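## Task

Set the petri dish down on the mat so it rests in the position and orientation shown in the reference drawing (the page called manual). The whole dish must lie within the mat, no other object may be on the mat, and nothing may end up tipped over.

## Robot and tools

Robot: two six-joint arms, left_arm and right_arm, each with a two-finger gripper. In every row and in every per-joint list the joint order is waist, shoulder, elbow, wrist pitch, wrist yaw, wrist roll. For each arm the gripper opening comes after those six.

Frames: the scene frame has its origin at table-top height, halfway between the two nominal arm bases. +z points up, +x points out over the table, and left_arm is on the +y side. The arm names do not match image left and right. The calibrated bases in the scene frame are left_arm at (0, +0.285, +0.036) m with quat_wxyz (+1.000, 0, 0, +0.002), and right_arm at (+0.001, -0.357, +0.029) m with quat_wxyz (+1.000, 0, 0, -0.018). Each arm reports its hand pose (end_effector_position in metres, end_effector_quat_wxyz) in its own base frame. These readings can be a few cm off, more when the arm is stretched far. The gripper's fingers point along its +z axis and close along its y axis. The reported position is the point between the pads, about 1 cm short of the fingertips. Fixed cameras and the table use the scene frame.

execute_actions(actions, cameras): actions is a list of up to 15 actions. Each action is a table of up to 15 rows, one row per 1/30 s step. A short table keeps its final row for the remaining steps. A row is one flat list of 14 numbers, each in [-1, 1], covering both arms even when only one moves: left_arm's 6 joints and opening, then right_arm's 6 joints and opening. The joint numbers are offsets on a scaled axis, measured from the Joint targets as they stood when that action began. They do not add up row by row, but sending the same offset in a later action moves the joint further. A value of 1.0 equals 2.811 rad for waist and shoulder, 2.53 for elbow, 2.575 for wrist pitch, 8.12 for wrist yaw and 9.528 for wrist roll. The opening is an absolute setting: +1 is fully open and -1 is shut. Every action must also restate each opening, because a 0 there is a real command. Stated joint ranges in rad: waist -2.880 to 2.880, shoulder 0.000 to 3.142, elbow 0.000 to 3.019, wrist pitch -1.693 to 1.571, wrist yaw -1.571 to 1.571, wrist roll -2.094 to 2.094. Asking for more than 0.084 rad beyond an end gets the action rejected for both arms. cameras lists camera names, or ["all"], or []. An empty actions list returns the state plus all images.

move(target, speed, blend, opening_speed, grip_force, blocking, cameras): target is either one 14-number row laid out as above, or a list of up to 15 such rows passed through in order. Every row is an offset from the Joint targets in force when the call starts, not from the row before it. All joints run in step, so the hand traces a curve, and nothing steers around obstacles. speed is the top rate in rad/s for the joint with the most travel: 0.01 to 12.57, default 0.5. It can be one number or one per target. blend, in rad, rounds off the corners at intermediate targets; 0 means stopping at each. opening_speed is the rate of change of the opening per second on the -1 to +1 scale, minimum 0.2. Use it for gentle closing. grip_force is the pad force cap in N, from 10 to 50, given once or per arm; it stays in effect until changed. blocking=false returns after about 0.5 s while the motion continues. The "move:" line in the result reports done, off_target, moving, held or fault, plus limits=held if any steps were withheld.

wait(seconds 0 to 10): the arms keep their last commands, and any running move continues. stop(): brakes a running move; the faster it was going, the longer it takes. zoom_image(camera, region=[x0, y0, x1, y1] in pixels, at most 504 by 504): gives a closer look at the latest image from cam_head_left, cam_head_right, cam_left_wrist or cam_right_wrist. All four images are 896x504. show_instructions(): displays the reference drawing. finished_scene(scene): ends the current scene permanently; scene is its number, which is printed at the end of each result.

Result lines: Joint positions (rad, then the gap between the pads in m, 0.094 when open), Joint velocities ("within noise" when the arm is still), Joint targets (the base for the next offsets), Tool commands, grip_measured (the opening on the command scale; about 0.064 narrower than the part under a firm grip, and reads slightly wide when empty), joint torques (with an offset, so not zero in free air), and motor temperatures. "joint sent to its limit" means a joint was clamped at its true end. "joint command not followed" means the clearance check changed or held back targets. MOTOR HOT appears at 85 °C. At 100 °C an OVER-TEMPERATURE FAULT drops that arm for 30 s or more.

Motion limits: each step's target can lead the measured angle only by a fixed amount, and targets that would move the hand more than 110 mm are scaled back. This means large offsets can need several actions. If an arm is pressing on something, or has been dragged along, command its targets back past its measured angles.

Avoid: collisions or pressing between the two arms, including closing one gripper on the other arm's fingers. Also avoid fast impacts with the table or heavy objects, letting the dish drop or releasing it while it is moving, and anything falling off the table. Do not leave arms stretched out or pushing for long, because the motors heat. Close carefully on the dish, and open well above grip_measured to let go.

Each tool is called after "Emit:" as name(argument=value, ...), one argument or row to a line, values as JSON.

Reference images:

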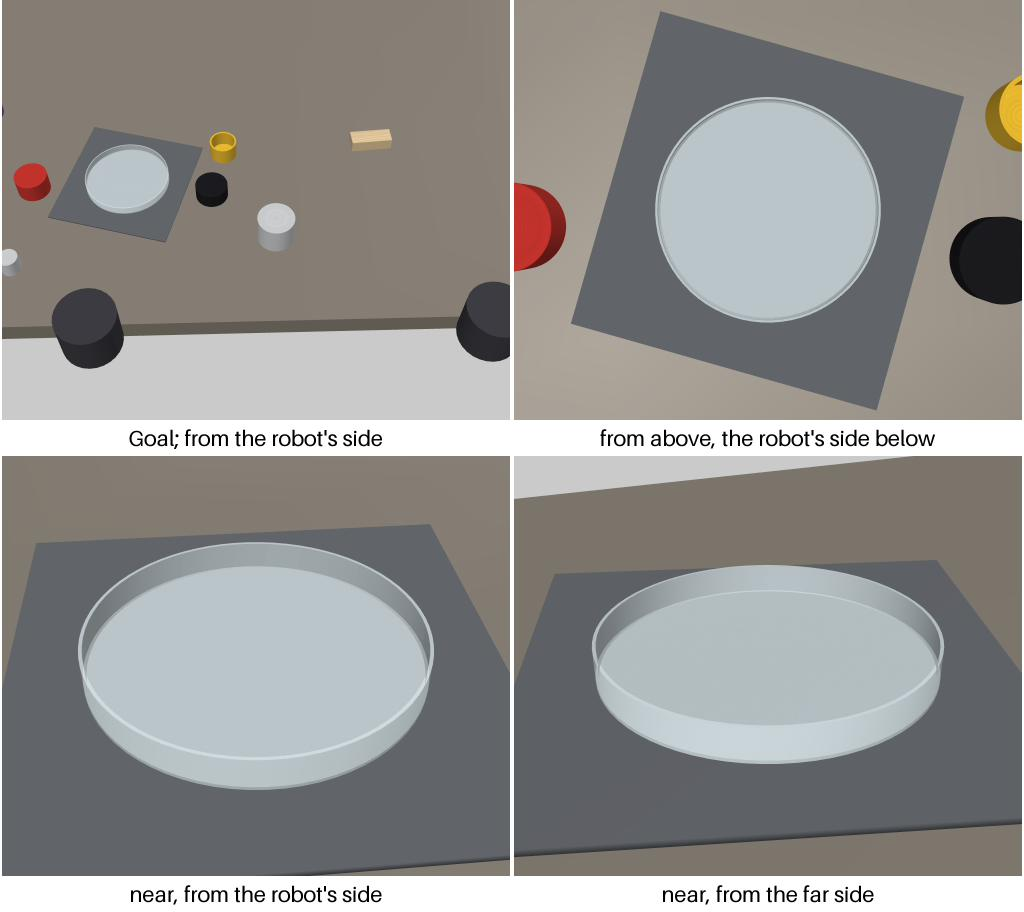

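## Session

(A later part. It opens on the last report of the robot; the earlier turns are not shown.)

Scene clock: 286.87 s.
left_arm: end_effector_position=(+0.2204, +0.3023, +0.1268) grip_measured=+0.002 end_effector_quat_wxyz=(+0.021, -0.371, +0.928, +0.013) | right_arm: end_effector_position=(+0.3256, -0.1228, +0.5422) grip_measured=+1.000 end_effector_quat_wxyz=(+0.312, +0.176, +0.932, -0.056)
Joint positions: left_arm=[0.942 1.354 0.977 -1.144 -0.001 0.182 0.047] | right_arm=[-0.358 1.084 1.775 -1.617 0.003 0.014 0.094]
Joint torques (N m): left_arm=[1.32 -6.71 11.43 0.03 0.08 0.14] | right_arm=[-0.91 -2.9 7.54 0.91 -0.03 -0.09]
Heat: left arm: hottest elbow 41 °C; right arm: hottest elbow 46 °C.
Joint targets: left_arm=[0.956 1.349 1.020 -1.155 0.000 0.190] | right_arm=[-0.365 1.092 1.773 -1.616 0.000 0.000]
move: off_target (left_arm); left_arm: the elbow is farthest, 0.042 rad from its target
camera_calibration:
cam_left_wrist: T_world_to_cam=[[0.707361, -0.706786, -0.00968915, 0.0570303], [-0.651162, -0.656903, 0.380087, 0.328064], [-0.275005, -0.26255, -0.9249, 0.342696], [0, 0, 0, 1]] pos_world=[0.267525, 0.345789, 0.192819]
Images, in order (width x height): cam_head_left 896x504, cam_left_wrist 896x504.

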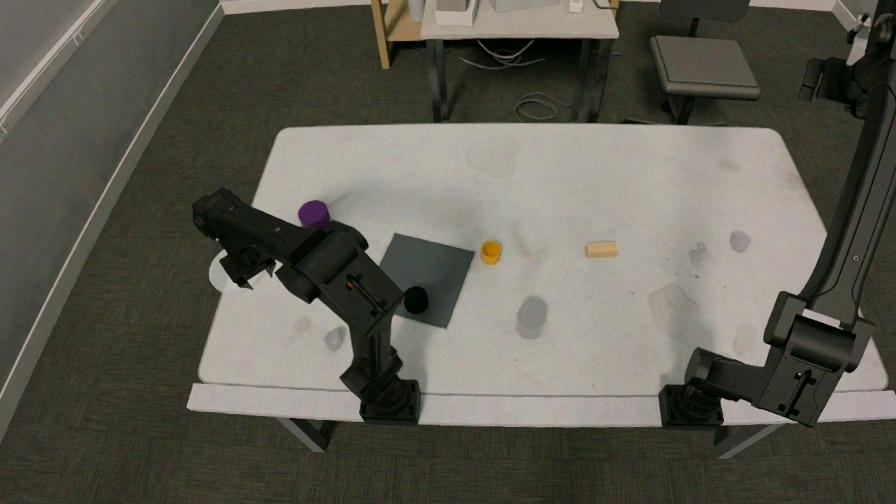

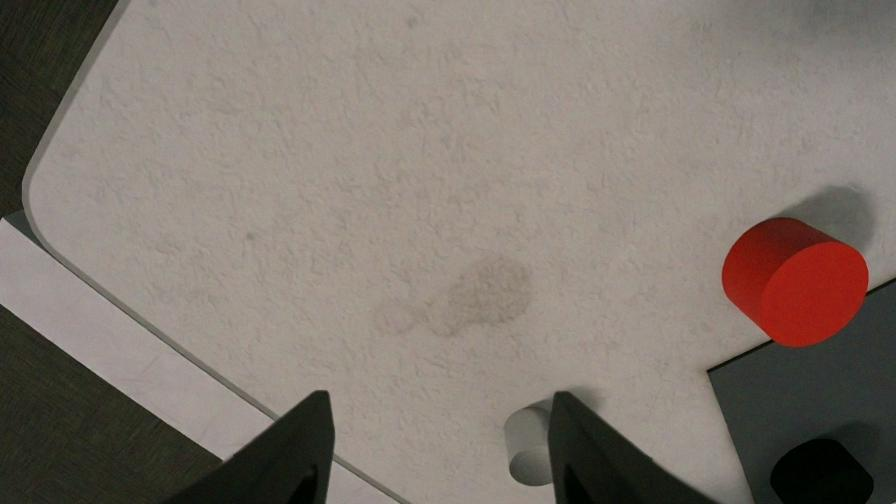

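Emit:
move(
  target=[
    [0.0868,-0.0174,0.0711,0.332,0.0985,-0.0514,0.4,0,0,0,0,0,0,1],
    [0.1757,0.2067,0.0957,0.6272,0.1847,-0.1217,0.4,0,0,0,0,0,0,1],
  ],
  speed=0.8,
  blend=[0.2,0],
  cameras=["cam_left_wrist","cam_head_left"],
)

Emit:
zoom_image(
  camera="cam_head_left",
  region=[190, 200, 390, 360],
)

Scene clock: 312.50 s.
left_arm: end_effector_position=(+0.2459, +0.5640, +0.1940) grip_measured=+0.398 end_effector_quat_wxyz=(+0.563, -0.393, +0.596, -0.417) | right_arm: end_effector_position=(+0.3256, -0.1228, +0.5422) grip_measured=+1.000 end_effector_quat_wxyz=(+0.312, +0.176, +0.932, -0.056)
Joint positions: left_arm=[1.446 1.919 1.216 0.442 1.498 -0.961 0.066] | right_arm=[-0.358 1.084 1.775 -1.617 0.003 0.014 0.094]
Joint torques (N m): left_arm=[0.56 -12.28 11.15 2.13 0.38 0.06] | right_arm=[-0.85 -2.9 7.56 0.91 -0.03 -0.09]
Heat: left arm: hottest elbow 45 °C; right arm: hottest elbow 46 °C.
Joint targets: left_arm=[1.450 1.930 1.262 0.460 1.500 -0.969] | right_arm=[-0.365 1.092 1.773 -1.616 0.000 0.000]
move: off_target (left_arm); left_arm: the elbow is farthest, 0.046 rad from its target
camera_calibration:
cam_left_wrist: T_world_to_cam=[[0.00219965, -0.319322, 0.947644, -0.00615285], [-0.475615, -0.833934, -0.279901, 0.675661], [0.879651, -0.450098, -0.153709, 0.15281], [0, 0, 0, 1]] pos_world=[0.186949, 0.630271, 0.218437]
Images, in order (width x height): cam_head_left 896x504, cam_left_wrist 896x504.

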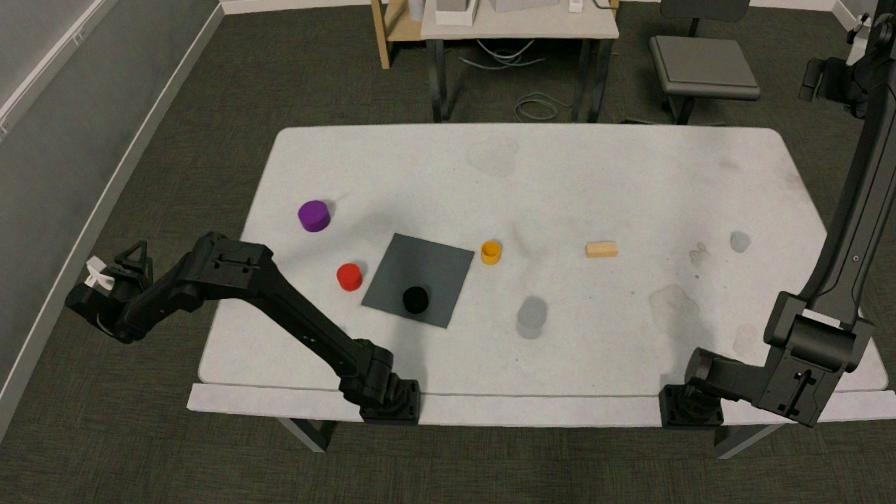

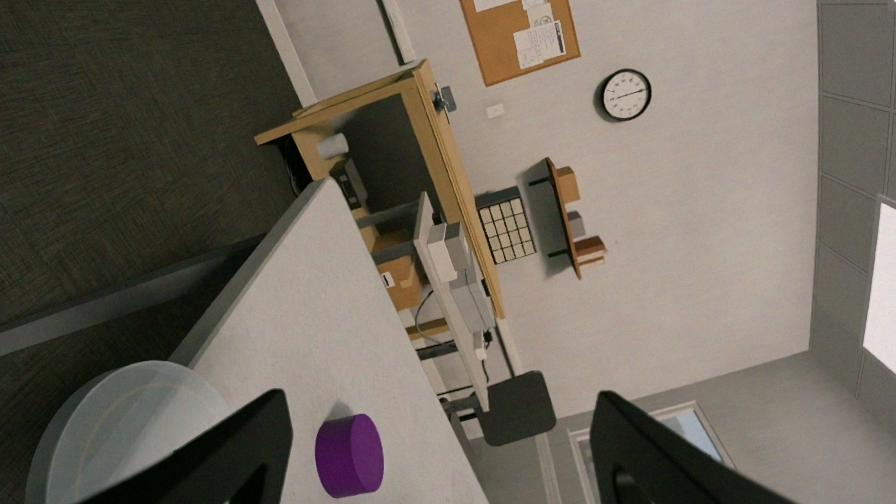

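Scaled by 2.520 from the camera's 896x504 image, which has a finer 1280x720 frame.

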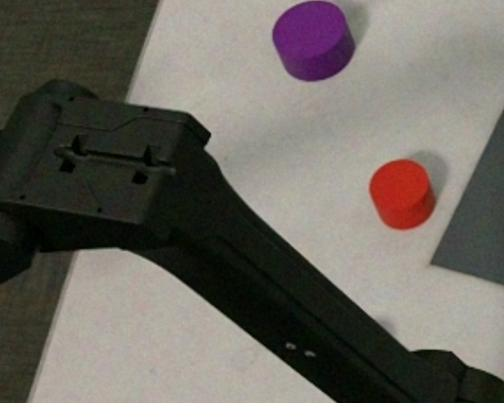

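Emit:
move(
  target=[0.0085,0.1245,-0.0132,0.0117,0,0,0.4,0,0,0,0,0,0,1],
  speed=0.4,
  cameras=["cam_left_wrist"],
)

Scene clock: 333.93 s.
left_arm: end_effector_position=(+0.2364, +0.5583, +0.0008) grip_measured=+0.398 end_effector_quat_wxyz=(+0.488, -0.487, +0.531, -0.493) | right_arm: end_effector_position=(+0.3256, -0.1228, +0.5422) grip_measured=+1.000 end_effector_quat_wxyz=(+0.312, +0.176, +0.932, -0.056)
Joint positions: left_arm=[1.461 2.265 1.22 0.473 1.498 -0.962 0.066] | right_arm=[-0.358 1.084 1.775 -1.617 0.003 0.014 0.094]
Joint torques (N m): left_arm=[1.14 -13.1 5.82 2.04 0.59 0.08] | right_arm=[-0.85 -2.9 7.54 0.9 -0.03 -0.09]
Heat: left arm: hottest elbow 44 °C; right arm: hottest elbow 46 °C.
Joint targets: left_arm=[1.474 2.280 1.228 0.490 1.500 -0.969] | right_arm=[-0.365 1.092 1.773 -1.616 0.000 0.000]
move: done
camera_calibration:
cam_left_wrist: T_world_to_cam=[[0.0399258, -0.0141223, 0.999103, -0.00423853], [-0.468428, -0.88348, 0.00623119, 0.638027], [0.882599, -0.468256, -0.0418889, 0.138174], [0, 0, 0, 1]] pos_world=[0.177086, 0.628325, 0.00604703]
Images, in order (width x height): cam_left_wrist 896x504.

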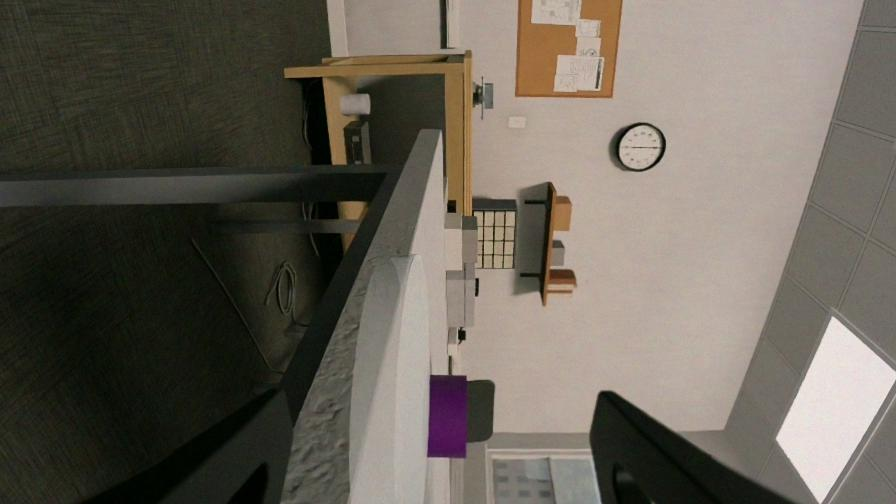

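Emit:
move(
  target=[0,0.017,0,0.003,0,0,0.4,0,0,0,0,0,0,1],
  speed=0.2,
  cameras=["cam_left_wrist"],
)

Scene clock: 345.57 s.
left_arm: end_effector_position=(+0.2359, +0.5530, -0.0210) grip_measured=+0.398 end_effector_quat_wxyz=(+0.479, -0.496, +0.524, -0.500) | right_arm: end_effector_position=(+0.3256, -0.1228, +0.5422) grip_measured=+1.000 end_effector_quat_wxyz=(+0.312, +0.176, +0.932, -0.056)
Joint positions: left_arm=[1.461 2.305 1.22 0.48 1.498 -0.962 0.066] | right_arm=[-0.358 1.084 1.775 -1.617 0.003 0.014 0.094]
Joint torques (N m): left_arm=[1.2 -12.51 5.46 2.04 0.61 0.08] | right_arm=[-0.85 -2.9 7.56 0.9 -0.03 -0.09]
Heat: left arm: hottest elbow 43 °C; right arm: hottest elbow 46 °C.
Joint targets: left_arm=[1.474 2.328 1.228 0.498 1.500 -0.969] | right_arm=[-0.365 1.092 1.773 -1.616 0.000 0.000]
move: done
camera_calibration:
cam_left_wrist: T_world_to_cam=[[0.0436323, 0.018845, 0.99887, -0.0016468], [-0.468342, -0.882767, 0.0371126, 0.633531], [0.882469, -0.469432, -0.0296913, 0.136202], [0, 0, 0, 1]] pos_world=[0.176587, 0.623229, -0.017823]
Images, in order (width x height): cam_left_wrist 896x504.

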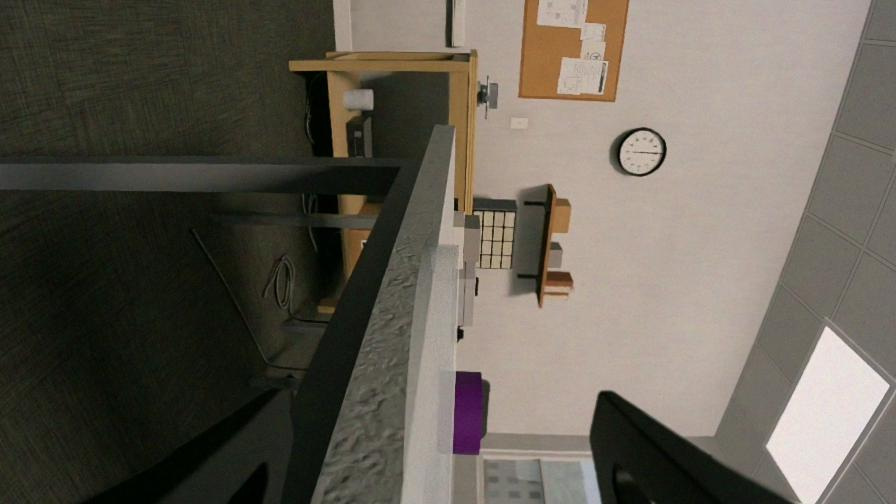

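Emit:
move(
  target=[-0.0345,0.0053,0.0,-0.003,0,0,0.4,0,0,0,0,0,0,1],
  speed=0.12,
  cameras=["cam_left_wrist","cam_head_left"],
)

Emit:
zoom_image(
  camera="cam_head_left",
  region=[170, 200, 310, 340],
)

Scene clock: 356.13 s.
left_arm: end_effector_position=(+0.2777, +0.5317, -0.0263) grip_measured=+0.398 end_effector_quat_wxyz=(+0.456, -0.478, +0.541, -0.521) | right_arm: end_effector_position=(+0.3256, -0.1228, +0.5422) grip_measured=+1.000 end_effector_quat_wxyz=(+0.312, +0.176, +0.932, -0.056)
Joint positions: left_arm=[1.384 2.314 1.22 0.48 1.498 -0.962 0.066] | right_arm=[-0.358 1.084 1.775 -1.617 0.003 0.014 0.094]
Joint torques (N m): left_arm=[-0.15 -12.34 5.44 1.73 0.62 0.08] | right_arm=[-0.91 -2.84 7.56 0.9 -0.03 -0.09]
Heat: left arm: hottest elbow 42 °C; right arm: hottest elbow 46 °C.
Joint targets: left_arm=[1.377 2.343 1.228 0.490 1.500 -0.969] | right_arm=[-0.365 1.092 1.773 -1.616 0.000 0.000]
move: done
camera_calibration:
cam_left_wrist: T_world_to_cam=[[0.0466841, 0.0248068, 0.998602, -0.00184287], [-0.535141, -0.843511, 0.0459716, 0.632344], [0.843472, -0.536539, -0.0261034, 0.135773], [0, 0, 0, 1]] pos_world=[0.223958, 0.606282, -0.0236854]
Images, in order (width x height): cam_head_left 896x504, cam_left_wrist 896x504.

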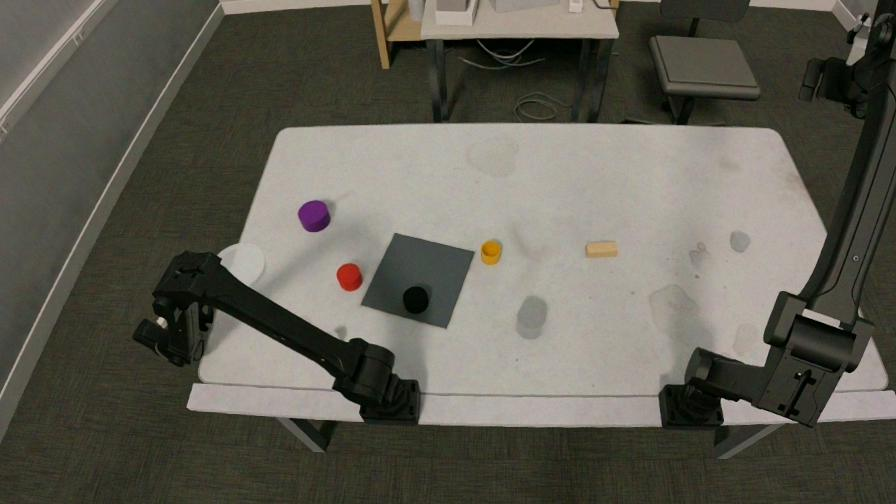

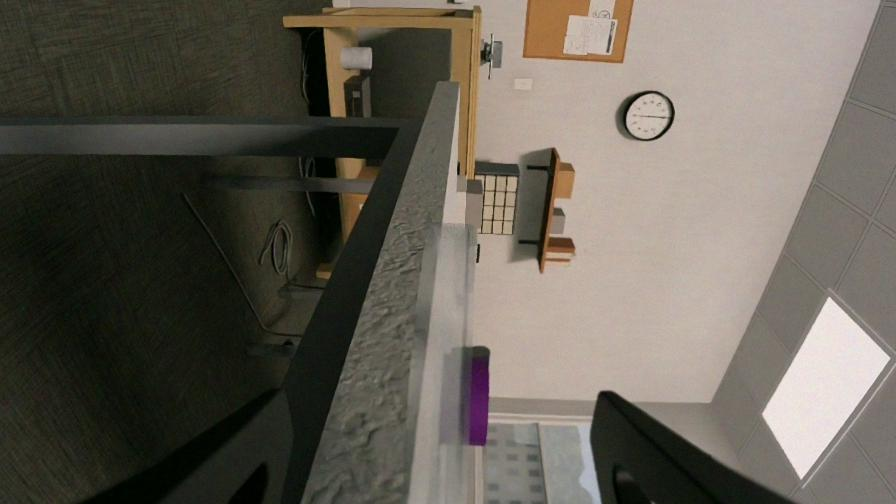

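Scaled by 3.600 from the camera's 896x504 image, which has a finer 1280x720 frame.

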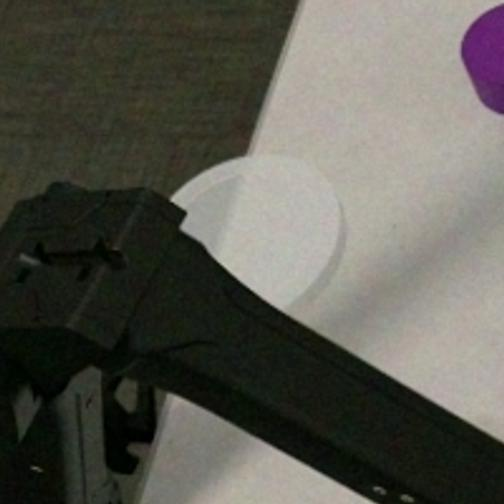

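Emit:
move(
  target=[-0.0315,0.001,0.0,0,0,0,0.4,0,0,0,0,0,0,1],
  speed=0.08,
  cameras=["cam_left_wrist"],
)

Scene clock: 366.60 s.
left_arm: end_effector_position=(+0.3216, +0.5060, -0.0273) grip_measured=+0.398 end_effector_quat_wxyz=(+0.433, -0.455, +0.560, -0.540) | right_arm: end_effector_position=(+0.3256, -0.1228, +0.5422) grip_measured=+1.000 end_effector_quat_wxyz=(+0.312, +0.176, +0.932, -0.056)
Joint positions: left_arm=[1.299 2.316 1.22 0.48 1.498 -0.962 0.066] | right_arm=[-0.358 1.084 1.775 -1.617 0.003 0.014 0.094]
Joint torques (N m): left_arm=[-0.44 -12.28 5.42 1.73 0.62 0.08] | right_arm=[-0.91 -2.84 7.56 0.9 -0.03 -0.09]
Heat: left arm: hottest elbow 41 °C; right arm: hottest elbow 46 °C.
Joint targets: left_arm=[1.288 2.346 1.228 0.490 1.500 -0.969] | right_arm=[-0.365 1.092 1.773 -1.616 0.000 0.000]
move: done
camera_calibration:
cam_left_wrist: T_world_to_cam=[[0.0491327, 0.0226275, 0.998536, -0.00187359], [-0.60455, -0.795134, 0.047765, 0.632102], [0.79505, -0.606012, -0.0253876, 0.135642], [0, 0, 0, 1]] pos_world=[0.274387, 0.584849, -0.0248779]
Images, in order (width x height): cam_left_wrist 896x504.

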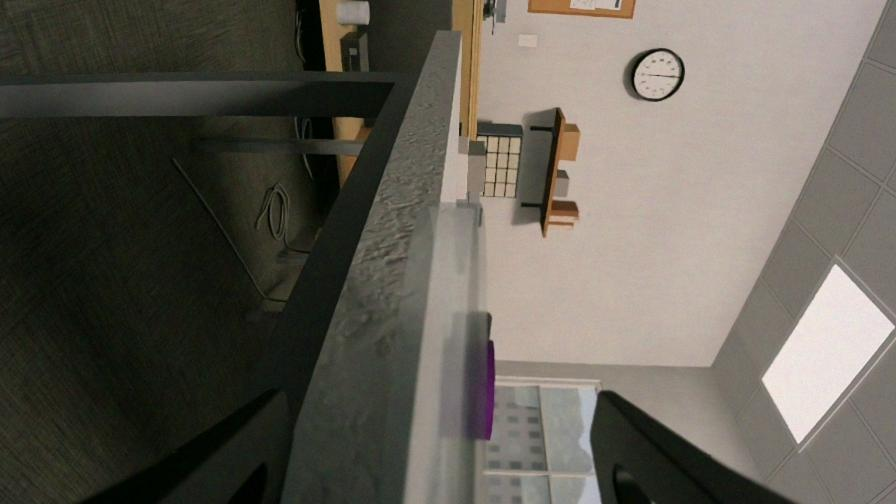

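Emit:
move(
  target=[
    [-0.0035,0,0,0,0,0,0.4,0,0,0,0,0,0,1],
    [-0.0035,0,0,0,0,0,-0.45,0,0,0,0,0,0,1],
  ],
  speed=0.06,
  opening_speed=0.5,
  cameras=["cam_left_wrist","cam_head_left"],
)

Emit:
zoom_image(
  camera="cam_head_left",
  region=[170, 200, 310, 340],
)

Scene clock: 380.90 s.
left_arm: end_effector_position=(+0.3256, +0.5034, -0.0273) grip_measured=-0.447 end_effector_quat_wxyz=(+0.431, -0.453, +0.562, -0.542) | right_arm: end_effector_position=(+0.3256, -0.1228, +0.5422) grip_measured=+1.000 end_effector_quat_wxyz=(+0.312, +0.176, +0.932, -0.056)
Joint positions: left_arm=[1.291 2.316 1.22 0.48 1.498 -0.962 0.026] | right_arm=[-0.358 1.084 1.775 -1.617 0.003 0.014 0.094]
Joint torques (N m): left_arm=[-0.56 -12.28 5.42 1.72 0.62 0.08] | right_arm=[-0.85 -2.84 7.57 0.91 -0.03 -0.09]
Motor temperatures (°C): left_arm=[21 28 40 24 22 21 19] | right_arm=[21 22 46 21 20 20 22]
Heat: left arm: hottest elbow 40 °C; right arm: hottest elbow 46 °C.
Joint targets: left_arm=[1.278 2.346 1.228 0.490 1.500 -0.969] | right_arm=[-0.365 1.092 1.773 -1.616 0.000 0.000]
move: done
camera_calibration:
cam_left_wrist: T_world_to_cam=[[0.0493117, 0.0222335, 0.998536, -0.00187313], [-0.610894, -0.79027, 0.0477646, 0.632101], [0.790175, -0.612355, -0.0253872, 0.13565], [0, 0, 0, 1]] pos_world=[0.279051, 0.582638, -0.0248779]
Images, in order (width x height): cam_head_left 896x504, cam_left_wrist 896x504.

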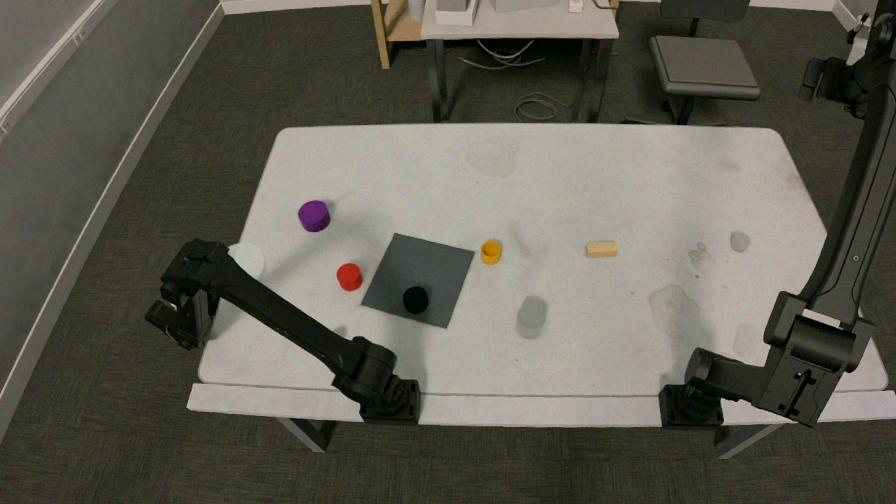

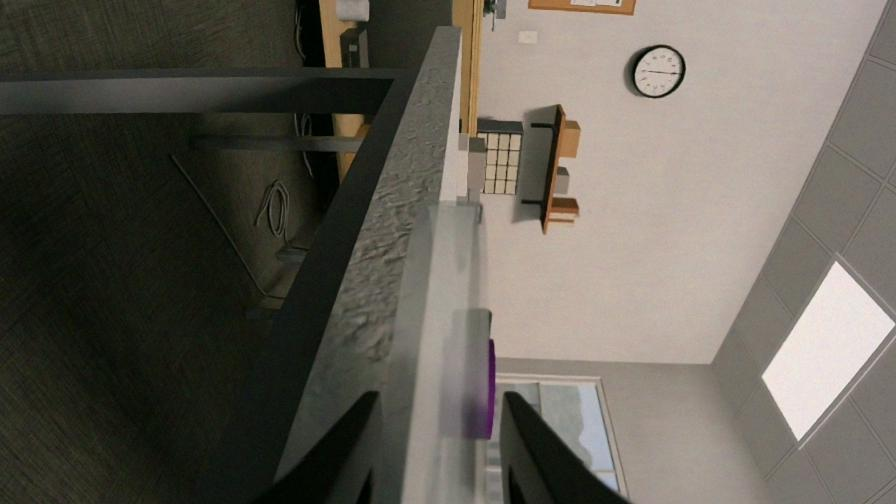

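Scaled by 3.600 from the camera's 896x504 image, which has a finer 1280x720 frame.

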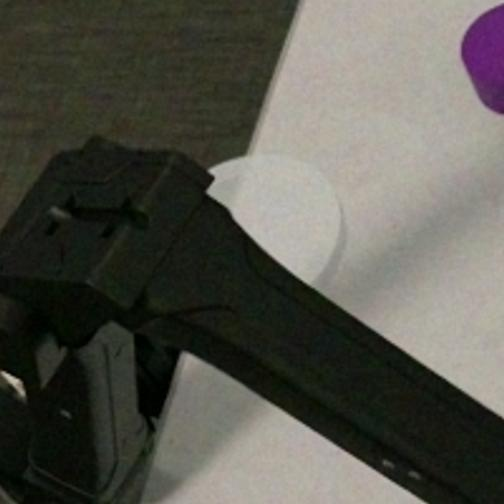

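Emit:
move(
  target=[0,0,0,0,0,0,-0.7,0,0,0,0,0,0,1],
  opening_speed=0.2,
  grip_force=[25,50],
  cameras=["cam_left_wrist"],
)

Emit:
move(
  target=[
    [0,0,0,0,0,0,-0.9,0,0,0,0,0,0,1],
    [0,-0.02,0,0,0,0,-0.9,0,0,0,0,0,0,1],
  ],
  grip_force=[50,50],
  speed=0.1,
  cameras=["cam_left_wrist"],
)

Scene clock: 398.97 s.
left_arm: end_effector_position=(+0.3254, +0.5025, -0.0269) grip_measured=-0.655 end_effector_quat_wxyz=(+0.429, -0.452, +0.561, -0.545) | right_arm: end_effector_position=(+0.3256, -0.1228, +0.5422) grip_measured=+1.000 end_effector_quat_wxyz=(+0.312, +0.176, +0.932, -0.056)
Joint positions: left_arm=[1.291 2.317 1.22 0.483 1.505 -0.967 0.016] | right_arm=[-0.358 1.084 1.775 -1.617 0.003 0.014 0.094]
Joint torques (N m): left_arm=[-0.56 -12.34 5.42 1.55 0.34 0.15] | right_arm=[-0.91 -2.9 7.54 0.9 -0.03 -0.09]
Heat: left arm: hottest elbow 39 °C; right arm: hottest elbow 46 °C.
Joint targets: left_arm=[1.278 2.346 1.228 0.490 1.500 -0.969] | right_arm=[-0.365 1.092 1.773 -1.616 0.000 0.000]
grip_force (N): 25, 50
move: done
camera_calibration:
cam_left_wrist: T_world_to_cam=[[0.0464956, 0.0263682, 0.99857, -0.00341602], [-0.615077, -0.786917, 0.0494186, 0.631052], [0.787095, -0.616495, -0.0203697, 0.138454], [0, 0, 0, 1]] pos_world=[0.279328, 0.582032, -0.0249543]
Images, in order (width x height): cam_left_wrist 896x504.

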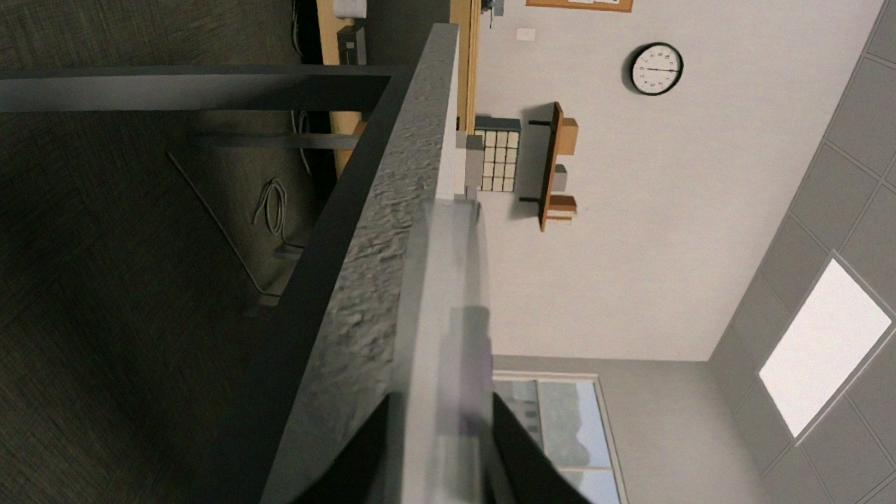

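Scene clock: 400.37 s.
left_arm: end_effector_position=(+0.3272, +0.5044, -0.0176) grip_measured=-0.699 end_effector_quat_wxyz=(+0.431, -0.446, +0.564, -0.545) | right_arm: end_effector_position=(+0.3256, -0.1228, +0.5422) grip_measured=+1.000 end_effector_quat_wxyz=(+0.312, +0.176, +0.932, -0.056)
Joint positions: left_arm=[1.289 2.303 1.223 0.483 1.512 -0.974 0.014] | right_arm=[-0.358 1.084 1.775 -1.617 0.003 0.014 0.094]
Joint torques (N m): left_arm=[-0.38 -15.33 5.26 1.59 0.02 0.2] | right_arm=[-0.85 -2.9 7.54 0.9 -0.02 -0.09]
Heat: left arm: hottest elbow 39 °C; right arm: hottest elbow 46 °C.
Joint targets: left_arm=[1.279 2.290 1.228 0.490 1.501 -0.969] | right_arm=[-0.365 1.092 1.773 -1.616 0.000 0.000]
move: done
camera_calibration:
cam_left_wrist: T_world_to_cam=[[0.0394554, 0.0165878, 0.999084, -0.00552801], [-0.621053, -0.782869, 0.0375244, 0.632827], [0.782774, -0.621965, -0.0205866, 0.142626], [0, 0, 0, 1]] pos_world=[0.281594, 0.584221, -0.0152873]
Images, in order (width x height): cam_left_wrist 896x504.

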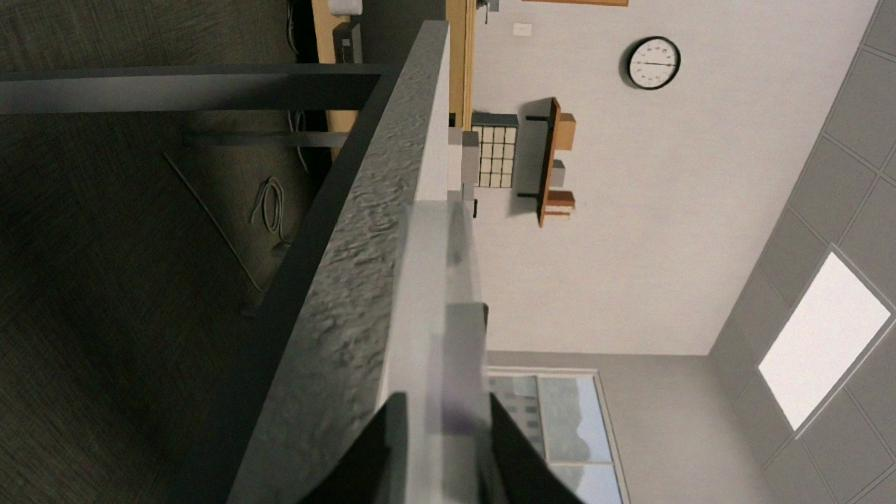

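Emit:
move(
  target=[0,-0.12,0,0,0,0,-0.9,0,0,0,0,0,0,1],
  speed=0.25,
  cameras=["cam_left_wrist"],
)

Scene clock: 415.33 s.
left_arm: end_effector_position=(+0.3325, +0.5233, +0.1729) grip_measured=-0.712 end_effector_quat_wxyz=(+0.525, -0.348, +0.623, -0.464) | right_arm: end_effector_position=(+0.3256, -0.1228, +0.5422) grip_measured=+1.000 end_effector_quat_wxyz=(+0.312, +0.176, +0.932, -0.056)
Joint positions: left_arm=[1.289 1.967 1.223 0.483 1.501 -0.974 0.014] | right_arm=[-0.358 1.084 1.775 -1.617 0.003 0.014 0.094]
Joint torques (N m): left_arm=[-0.38 -13.98 7.56 1.69 0.21 0.19] | right_arm=[-0.91 -2.9 7.56 0.9 -0.03 -0.09]
Heat: left arm: hottest elbow 38 °C; right arm: hottest elbow 46 °C.
Joint targets: left_arm=[1.279 1.952 1.228 0.490 1.500 -0.969] | right_arm=[-0.365 1.092 1.773 -1.616 0.000 0.000]
move: done
camera_calibration:
cam_left_wrist: T_world_to_cam=[[-0.0471283, -0.302927, 0.951848, 0.00767034], [-0.603395, -0.75077, -0.26881, 0.674078], [0.796049, -0.587008, -0.147402, 0.153283], [0, 0, 0, 1]] pos_world=[0.285076, 0.59838, 0.196492]
Images, in order (width x height): cam_left_wrist 896x504.

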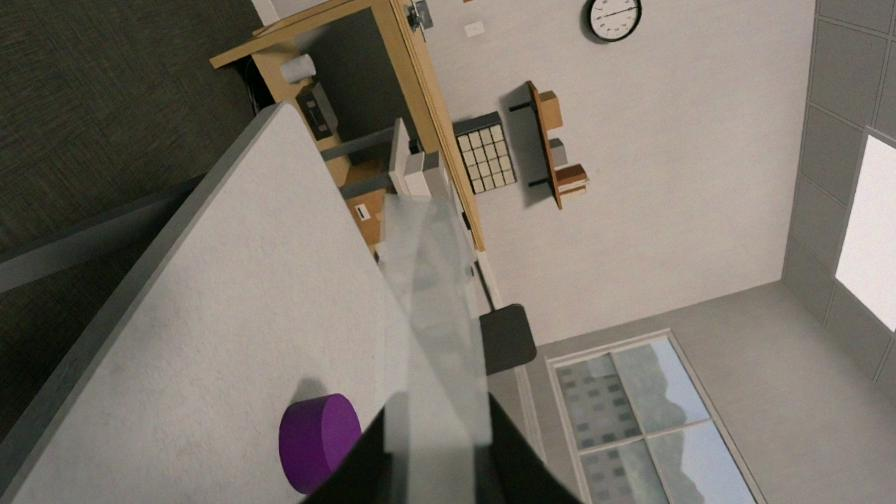

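Emit:
move(
  target=[
    [-0.1348,-0.2675,-0.3453,0.1381,-0.1847,0.2666,-0.9,0.2,0.1,0.08,0.02,0,0,1],
    [-0.1348,-0.2675,-0.3453,0.1381,-0.1847,0.2666,-0.9,0.5639,0.3978,0.1634,0.0423,0,0,0.6],
  ],
  speed=0.7,
  blend=[0.1,0],
  cameras=["all"],
)

Scene clock: 457.67 s.
left_arm: end_effector_position=(+0.2772, +0.3574, +0.2113) grip_measured=-0.712 end_effector_quat_wxyz=(+0.229, +0.230, +0.682, +0.656) | right_arm: end_effector_position=(+0.2370, +0.6341, +0.1080) grip_measured=+0.603 end_effector_quat_wxyz=(-0.015, -0.565, +0.825, -0.011)
Joint positions: left_arm=[0.913 1.217 0.359 0.822 0.004 1.561 0.014] | right_arm=[1.214 2.223 2.134 -1.518 0 0.012 0.075]
Joint torques (N m): left_arm=[-0.62 -5.01 6.64 2.89 -0.11 0.08] | right_arm=[0.21 -21.07 12.51 0.25 0.07 -0.08]
Heat: left arm: hottest elbow 39 °C; right arm: hottest elbow 47 °C.
Joint targets: left_arm=[0.899 1.200 0.355 0.846 0.001 1.571] | right_arm=[1.220 2.211 2.186 -1.507 0.000 0.000]
move: off_target (right_arm); target 2's new numbers were sent with right_arm's elbow 0.053 rad from that target; right_arm: the elbow is farthest, 0.053 rad from its target
camera_calibration:
cam_left_wrist: T_world_to_cam=[[0.00745445, -0.0491661, -0.998763, 0.224654], [-0.975531, 0.219119, -0.0180676, 0.230006], [0.219736, 0.974459, -0.0463296, -0.313954], [0, 0, 0, 1]] pos_world=[0.29169, 0.266582, 0.213986]
cam_right_wrist: T_world_to_cam=[[0.931602, -0.362911, -0.0203358, 0.0138479], [-0.314484, -0.832817, 0.455539, 0.591827], [-0.182256, -0.417986, -0.889983, 0.494372], [0, 0, 0, 1]] pos_world=[0.263322, 0.704549, 0.170664]

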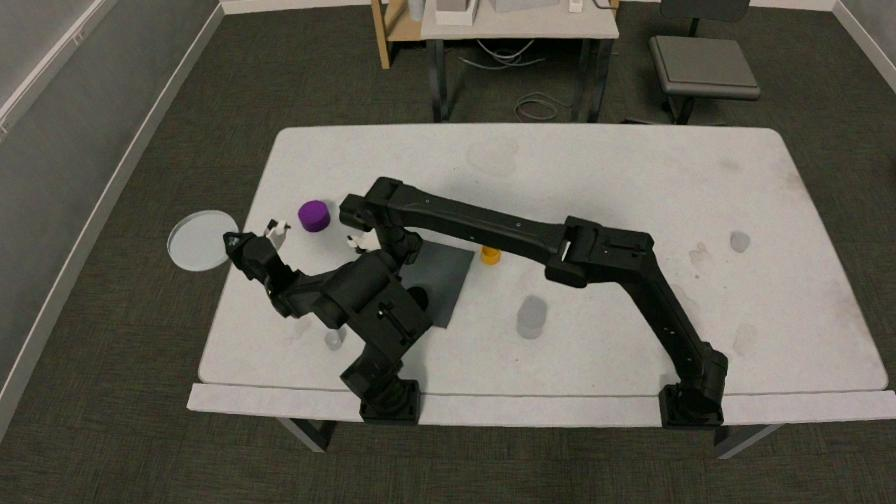

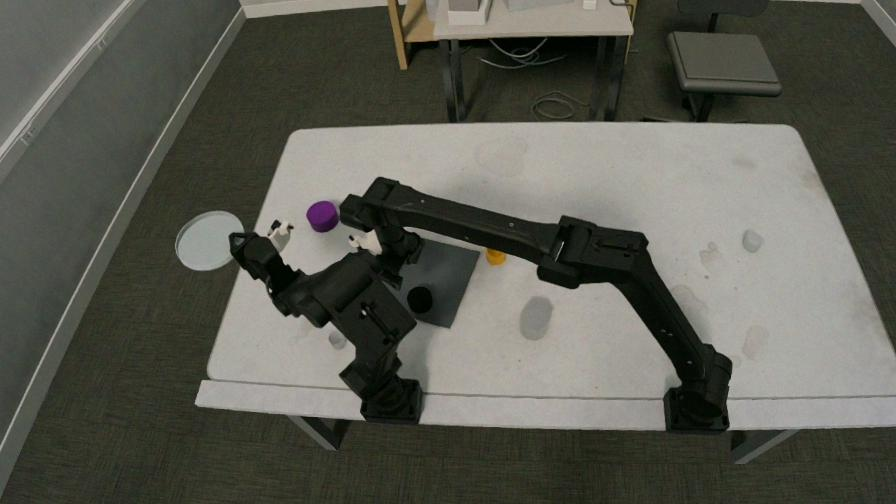

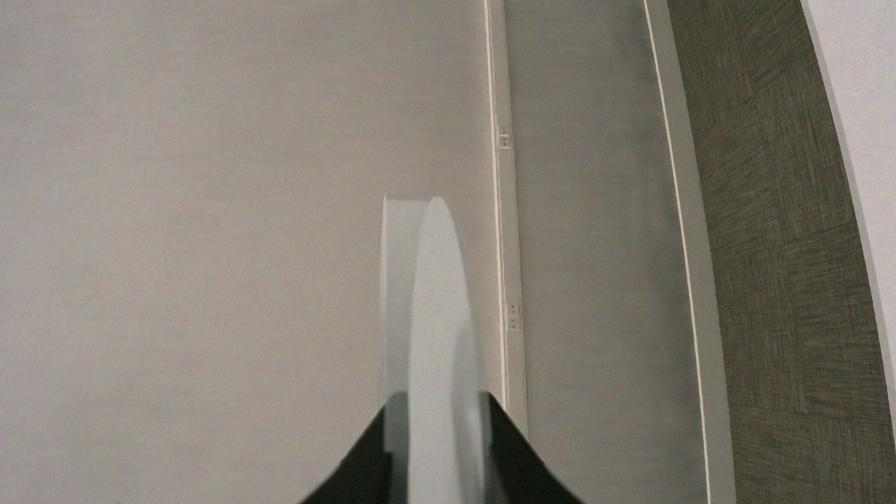

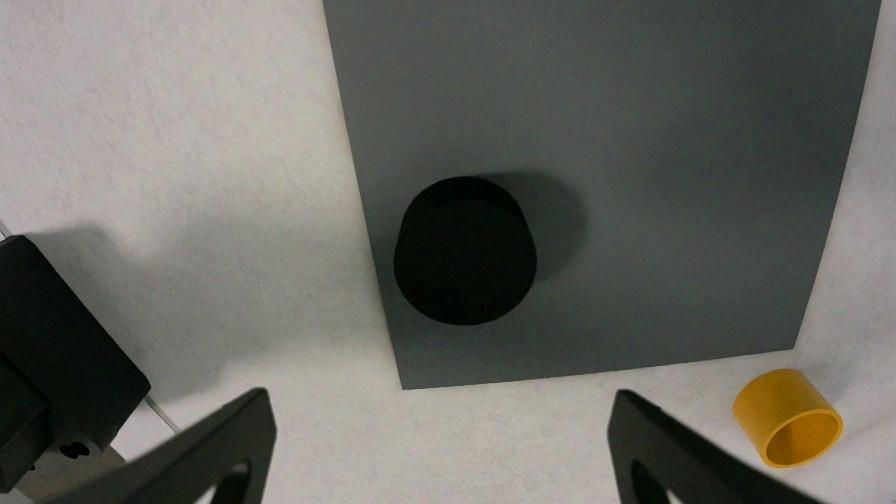

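Emit:
move(
  target=[
    [0,0,0,0,0,0,-0.9,-0.0018,0.0055,-0.07,0.064,0,0,1],
    [0,0,0,0,0,0,-0.9,-0.0018,0.0109,-0.1329,0.1273,0,0,1],
  ],
  speed=0.3,
  blend=[0.02,0],
  cameras=["cam_right_wrist"],
)

Scene clock: 473.60 s.
left_arm: end_effector_position=(+0.2772, +0.3574, +0.2113) grip_measured=-0.712 end_effector_quat_wxyz=(+0.229, +0.230, +0.682, +0.656) | right_arm: end_effector_position=(+0.2321, +0.6208, +0.0021) grip_measured=+0.998 end_effector_quat_wxyz=(+0.002, -0.565, +0.825, +0.001)
Joint positions: left_arm=[0.913 1.217 0.359 0.822 0.004 1.561 0.014] | right_arm=[1.214 2.225 1.851 -1.192 0 0.012 0.094]
Joint torques (N m): left_arm=[-0.62 -5.01 6.64 2.89 -0.11 0.08] | right_arm=[-0.21 -18.61 8.09 0.38 0.08 -0.08]
Motor temperatures (°C): left_arm=[21 27 38 24 21 21 22] | right_arm=[21 28 52 21 20 20 22]
Heat: left arm: hottest elbow 38 °C; right arm: hottest elbow 52 °C.
Joint targets: left_arm=[0.899 1.200 0.355 0.846 0.001 1.571] | right_arm=[1.215 2.241 1.850 -1.180 0.000 0.000]
move: done
camera_calibration:
cam_right_wrist: T_world_to_cam=[[0.931904, -0.362101, -0.0209138, 0.0109241], [-0.320828, -0.849834, 0.418152, 0.639506], [-0.169187, -0.382968, -0.908136, 0.368964], [0, 0, 0, 1]] pos_world=[0.257415, 0.688731, 0.0678879]
Images, in order (width x height): cam_right_wrist 896x504.

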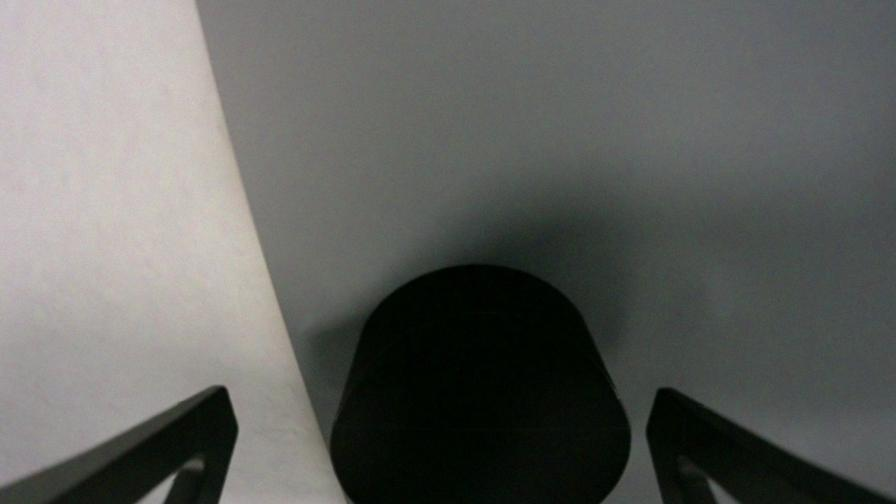

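Emit:
move(
  target=[
    [0,0,0,0,0,0,-0.9,-0.0028,0.004,0,0.004,0,0,1],
    [0,0,0,0,0,0,-0.9,-0.0028,0.004,0,0.004,0,0,-0.1],
    [0,0,0,0,0,0,-0.9,-0.0028,-0.05,0,-0.03,0,0,-0.1],
  ],
  speed=0.2,
  grip_force=[50,30],
  opening_speed=0.8,
  cameras=["cam_right_wrist"],
)

Scene clock: 489.67 s.
left_arm: end_effector_position=(+0.2772, +0.3574, +0.2113) grip_measured=-0.712 end_effector_quat_wxyz=(+0.229, +0.230, +0.682, +0.656) | right_arm: end_effector_position=(+0.2324, +0.6147, +0.0709) grip_measured=+0.227 end_effector_quat_wxyz=(+0.023, -0.564, +0.826, +0.016)
Joint positions: left_arm=[0.913 1.217 0.359 0.822 0.004 1.561 0.014] | right_arm=[1.21 2.112 1.844 -1.247 0.001 0.012 0.058]
Joint torques (N m): left_arm=[-0.67 -5.01 6.63 2.89 -0.11 0.08] | right_arm=[-0.56 -19.84 8.8 -0.35 0.05 -0.07]
Heat: left arm: hottest elbow 38 °C; right arm: hottest elbow 48 °C.
Joint targets: left_arm=[0.899 1.200 0.355 0.846 0.001 1.571] | right_arm=[1.207 2.100 1.850 -1.257 0.000 0.000]
grip_force (N): 50, 30
move: done
camera_calibration:
cam_right_wrist: T_world_to_cam=[[0.931035, -0.364334, -0.0208176, 0.0115416], [-0.33112, -0.867385, 0.371486, 0.622157], [-0.153402, -0.338973, -0.928205, 0.399908], [0, 0, 0, 1]] pos_world=[0.25661, 0.679413, 0.140314]
Images, in order (width x height): cam_right_wrist 896x504.

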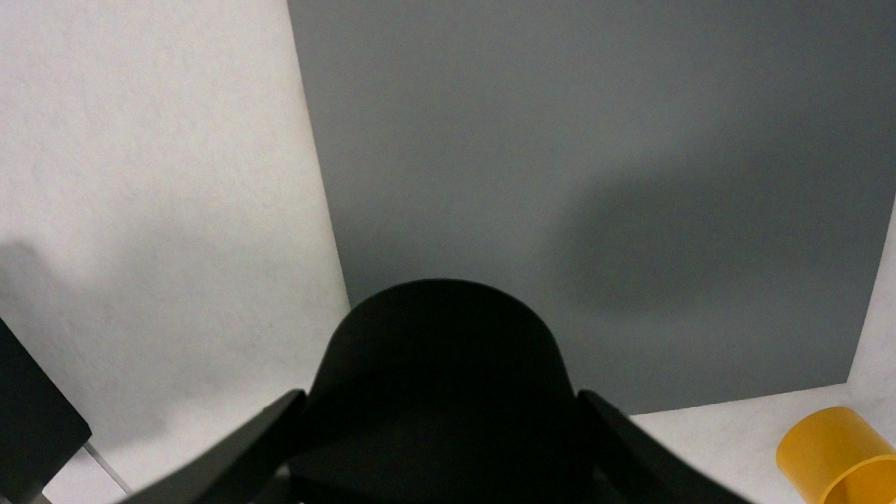

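Emit:
move(
  target=[
    [0,0,0,0,0,0,-0.9,-0.4294,0,0,0,0,0,-0.1],
    [0,0,0,0,0,0,-0.9,-0.4294,0.0545,0,0.034,0,0,-0.1],
  ],
  speed=[0.8,0.25],
  cameras=["cam_right_wrist"],
)

Scene clock: 507.97 s.
left_arm: end_effector_position=(+0.2772, +0.3574, +0.2113) grip_measured=-0.712 end_effector_quat_wxyz=(+0.229, +0.230, +0.682, +0.656) | right_arm: end_effector_position=(+0.6613, +0.0041, -0.0051) grip_measured=+0.227 end_effector_quat_wxyz=(+0.000, +0.002, +1.000, -0.001)
Joint positions: left_arm=[0.913 1.217 0.359 0.822 0.004 1.561 0.014] | right_arm=[0.007 2.232 1.844 -1.183 0.001 0.012 0.058]
Joint torques (N m): left_arm=[-0.67 -5.01 6.64 2.89 -0.11 0.08] | right_arm=[-0.91 -18.08 8.55 0.42 0.03 -0.07]
Motor temperatures (°C): left_arm=[21 25 38 24 21 21 22] | right_arm=[21 27 47 21 20 20 23]
Heat: left arm: hottest elbow 38 °C; right arm: hottest elbow 47 °C.
Joint targets: left_arm=[0.899 1.200 0.355 0.846 0.001 1.571] | right_arm=[0.000 2.254 1.850 -1.169 0.001 0.000]
grip_force (N): 50, 30
move: done
camera_calibration:
cam_right_wrist: T_world_to_cam=[[-0.00623606, -0.999785, -0.0197505, 0.0104815], [-0.906334, -0.00269426, 0.422554, 0.639926], [-0.422517, 0.0205356, -0.906123, 0.364718], [0, 0, 0, 1]] pos_world=[0.734152, 0.00471366, 0.060283]
Images, in order (width x height): cam_right_wrist 896x504.

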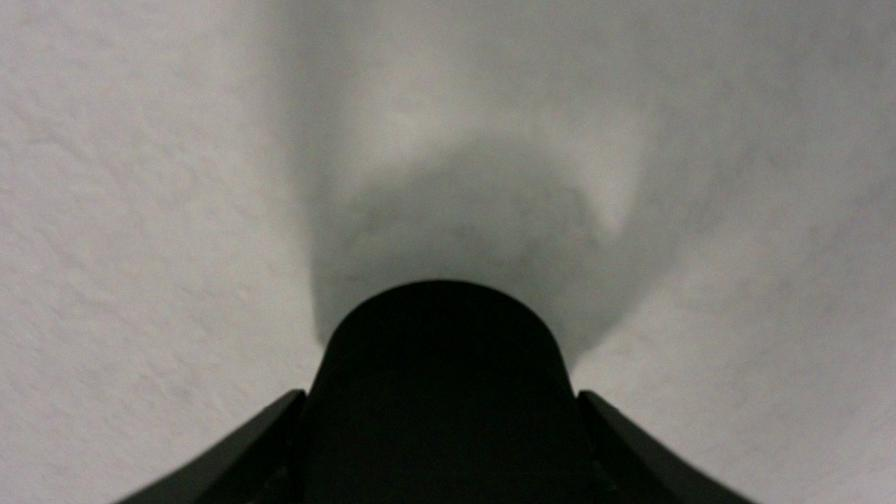

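Emit:
move(
  target=[
    [0,0,0,0,0,0,-0.9,0,0.0035,0,0.0035,0,0,-0.1],
    [0,0,0,0,0,0,-0.9,0,0.0035,0,0.0035,0,0,1],
    [0,0,0,0,0,0,-0.9,0,-0.08,0.03,-0.09,0,0,1],
    [-0.6404,0,0,0,0,0,-0.9,0.05,-0.12,0.06,-0.15,0,0,0],
  ],
  speed=[0.1,0.3,0.4,0.7],
  opening_speed=1.5,
  cameras=["cam_head_left","cam_left_wrist"],
)

Scene clock: 526.37 s.
left_arm: end_effector_position=(+0.2835, -0.3524, +0.2113) grip_measured=-0.712 end_effector_quat_wxyz=(+0.656, +0.678, +0.242, +0.227) | right_arm: end_effector_position=(+0.6058, +0.0818, +0.2150) grip_measured=+0.002 end_effector_quat_wxyz=(+0.017, -0.062, +0.998, +0.001)
Joint positions: left_arm=[-0.891 1.217 0.359 0.822 0.002 1.561 0.014] | right_arm=[0.135 1.937 1.946 -1.545 0.001 0.012 0.047]
Joint torques (N m): left_arm=[-0.32 -5.01 6.63 2.89 -0.06 0.08] | right_arm=[0.15 -18.61 12.92 -0.38 0.03 -0.07]
Heat: left arm: hottest elbow 38 °C; right arm: hottest elbow 48 °C.
Joint targets: left_arm=[-0.901 1.200 0.355 0.846 0.001 1.571] | right_arm=[0.140 1.916 2.002 -1.555 0.001 0.000]
grip_force (N): 50, 30
move: off_target (right_arm); target 4's new numbers were sent with right_arm's elbow 0.056 rad from that target; right_arm: the elbow is farthest, 0.056 rad from its target
camera_calibration:
cam_left_wrist: T_world_to_cam=[[-0.0495141, 0.00418012, -0.998765, 0.224667], [0.438265, 0.898666, -0.0179659, 0.230262], [0.897481, -0.438613, -0.0463286, -0.313851], [0, 0, 0, 1]] pos_world=[0.191884, -0.345527, 0.213986]
Images, in order (width x height): cam_head_left 896x504, cam_left_wrist 896x504.

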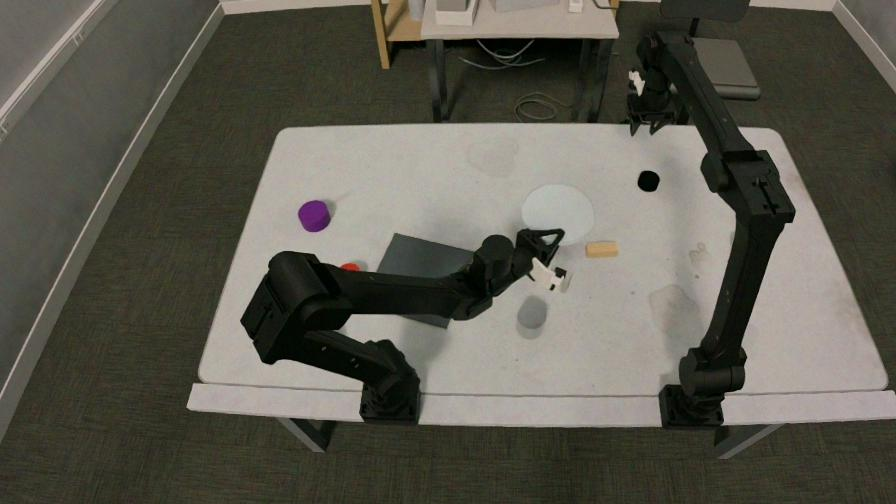

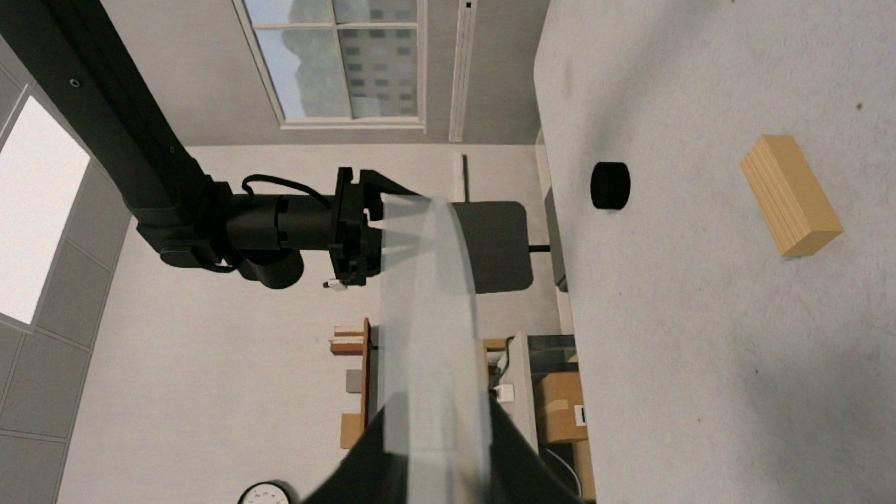

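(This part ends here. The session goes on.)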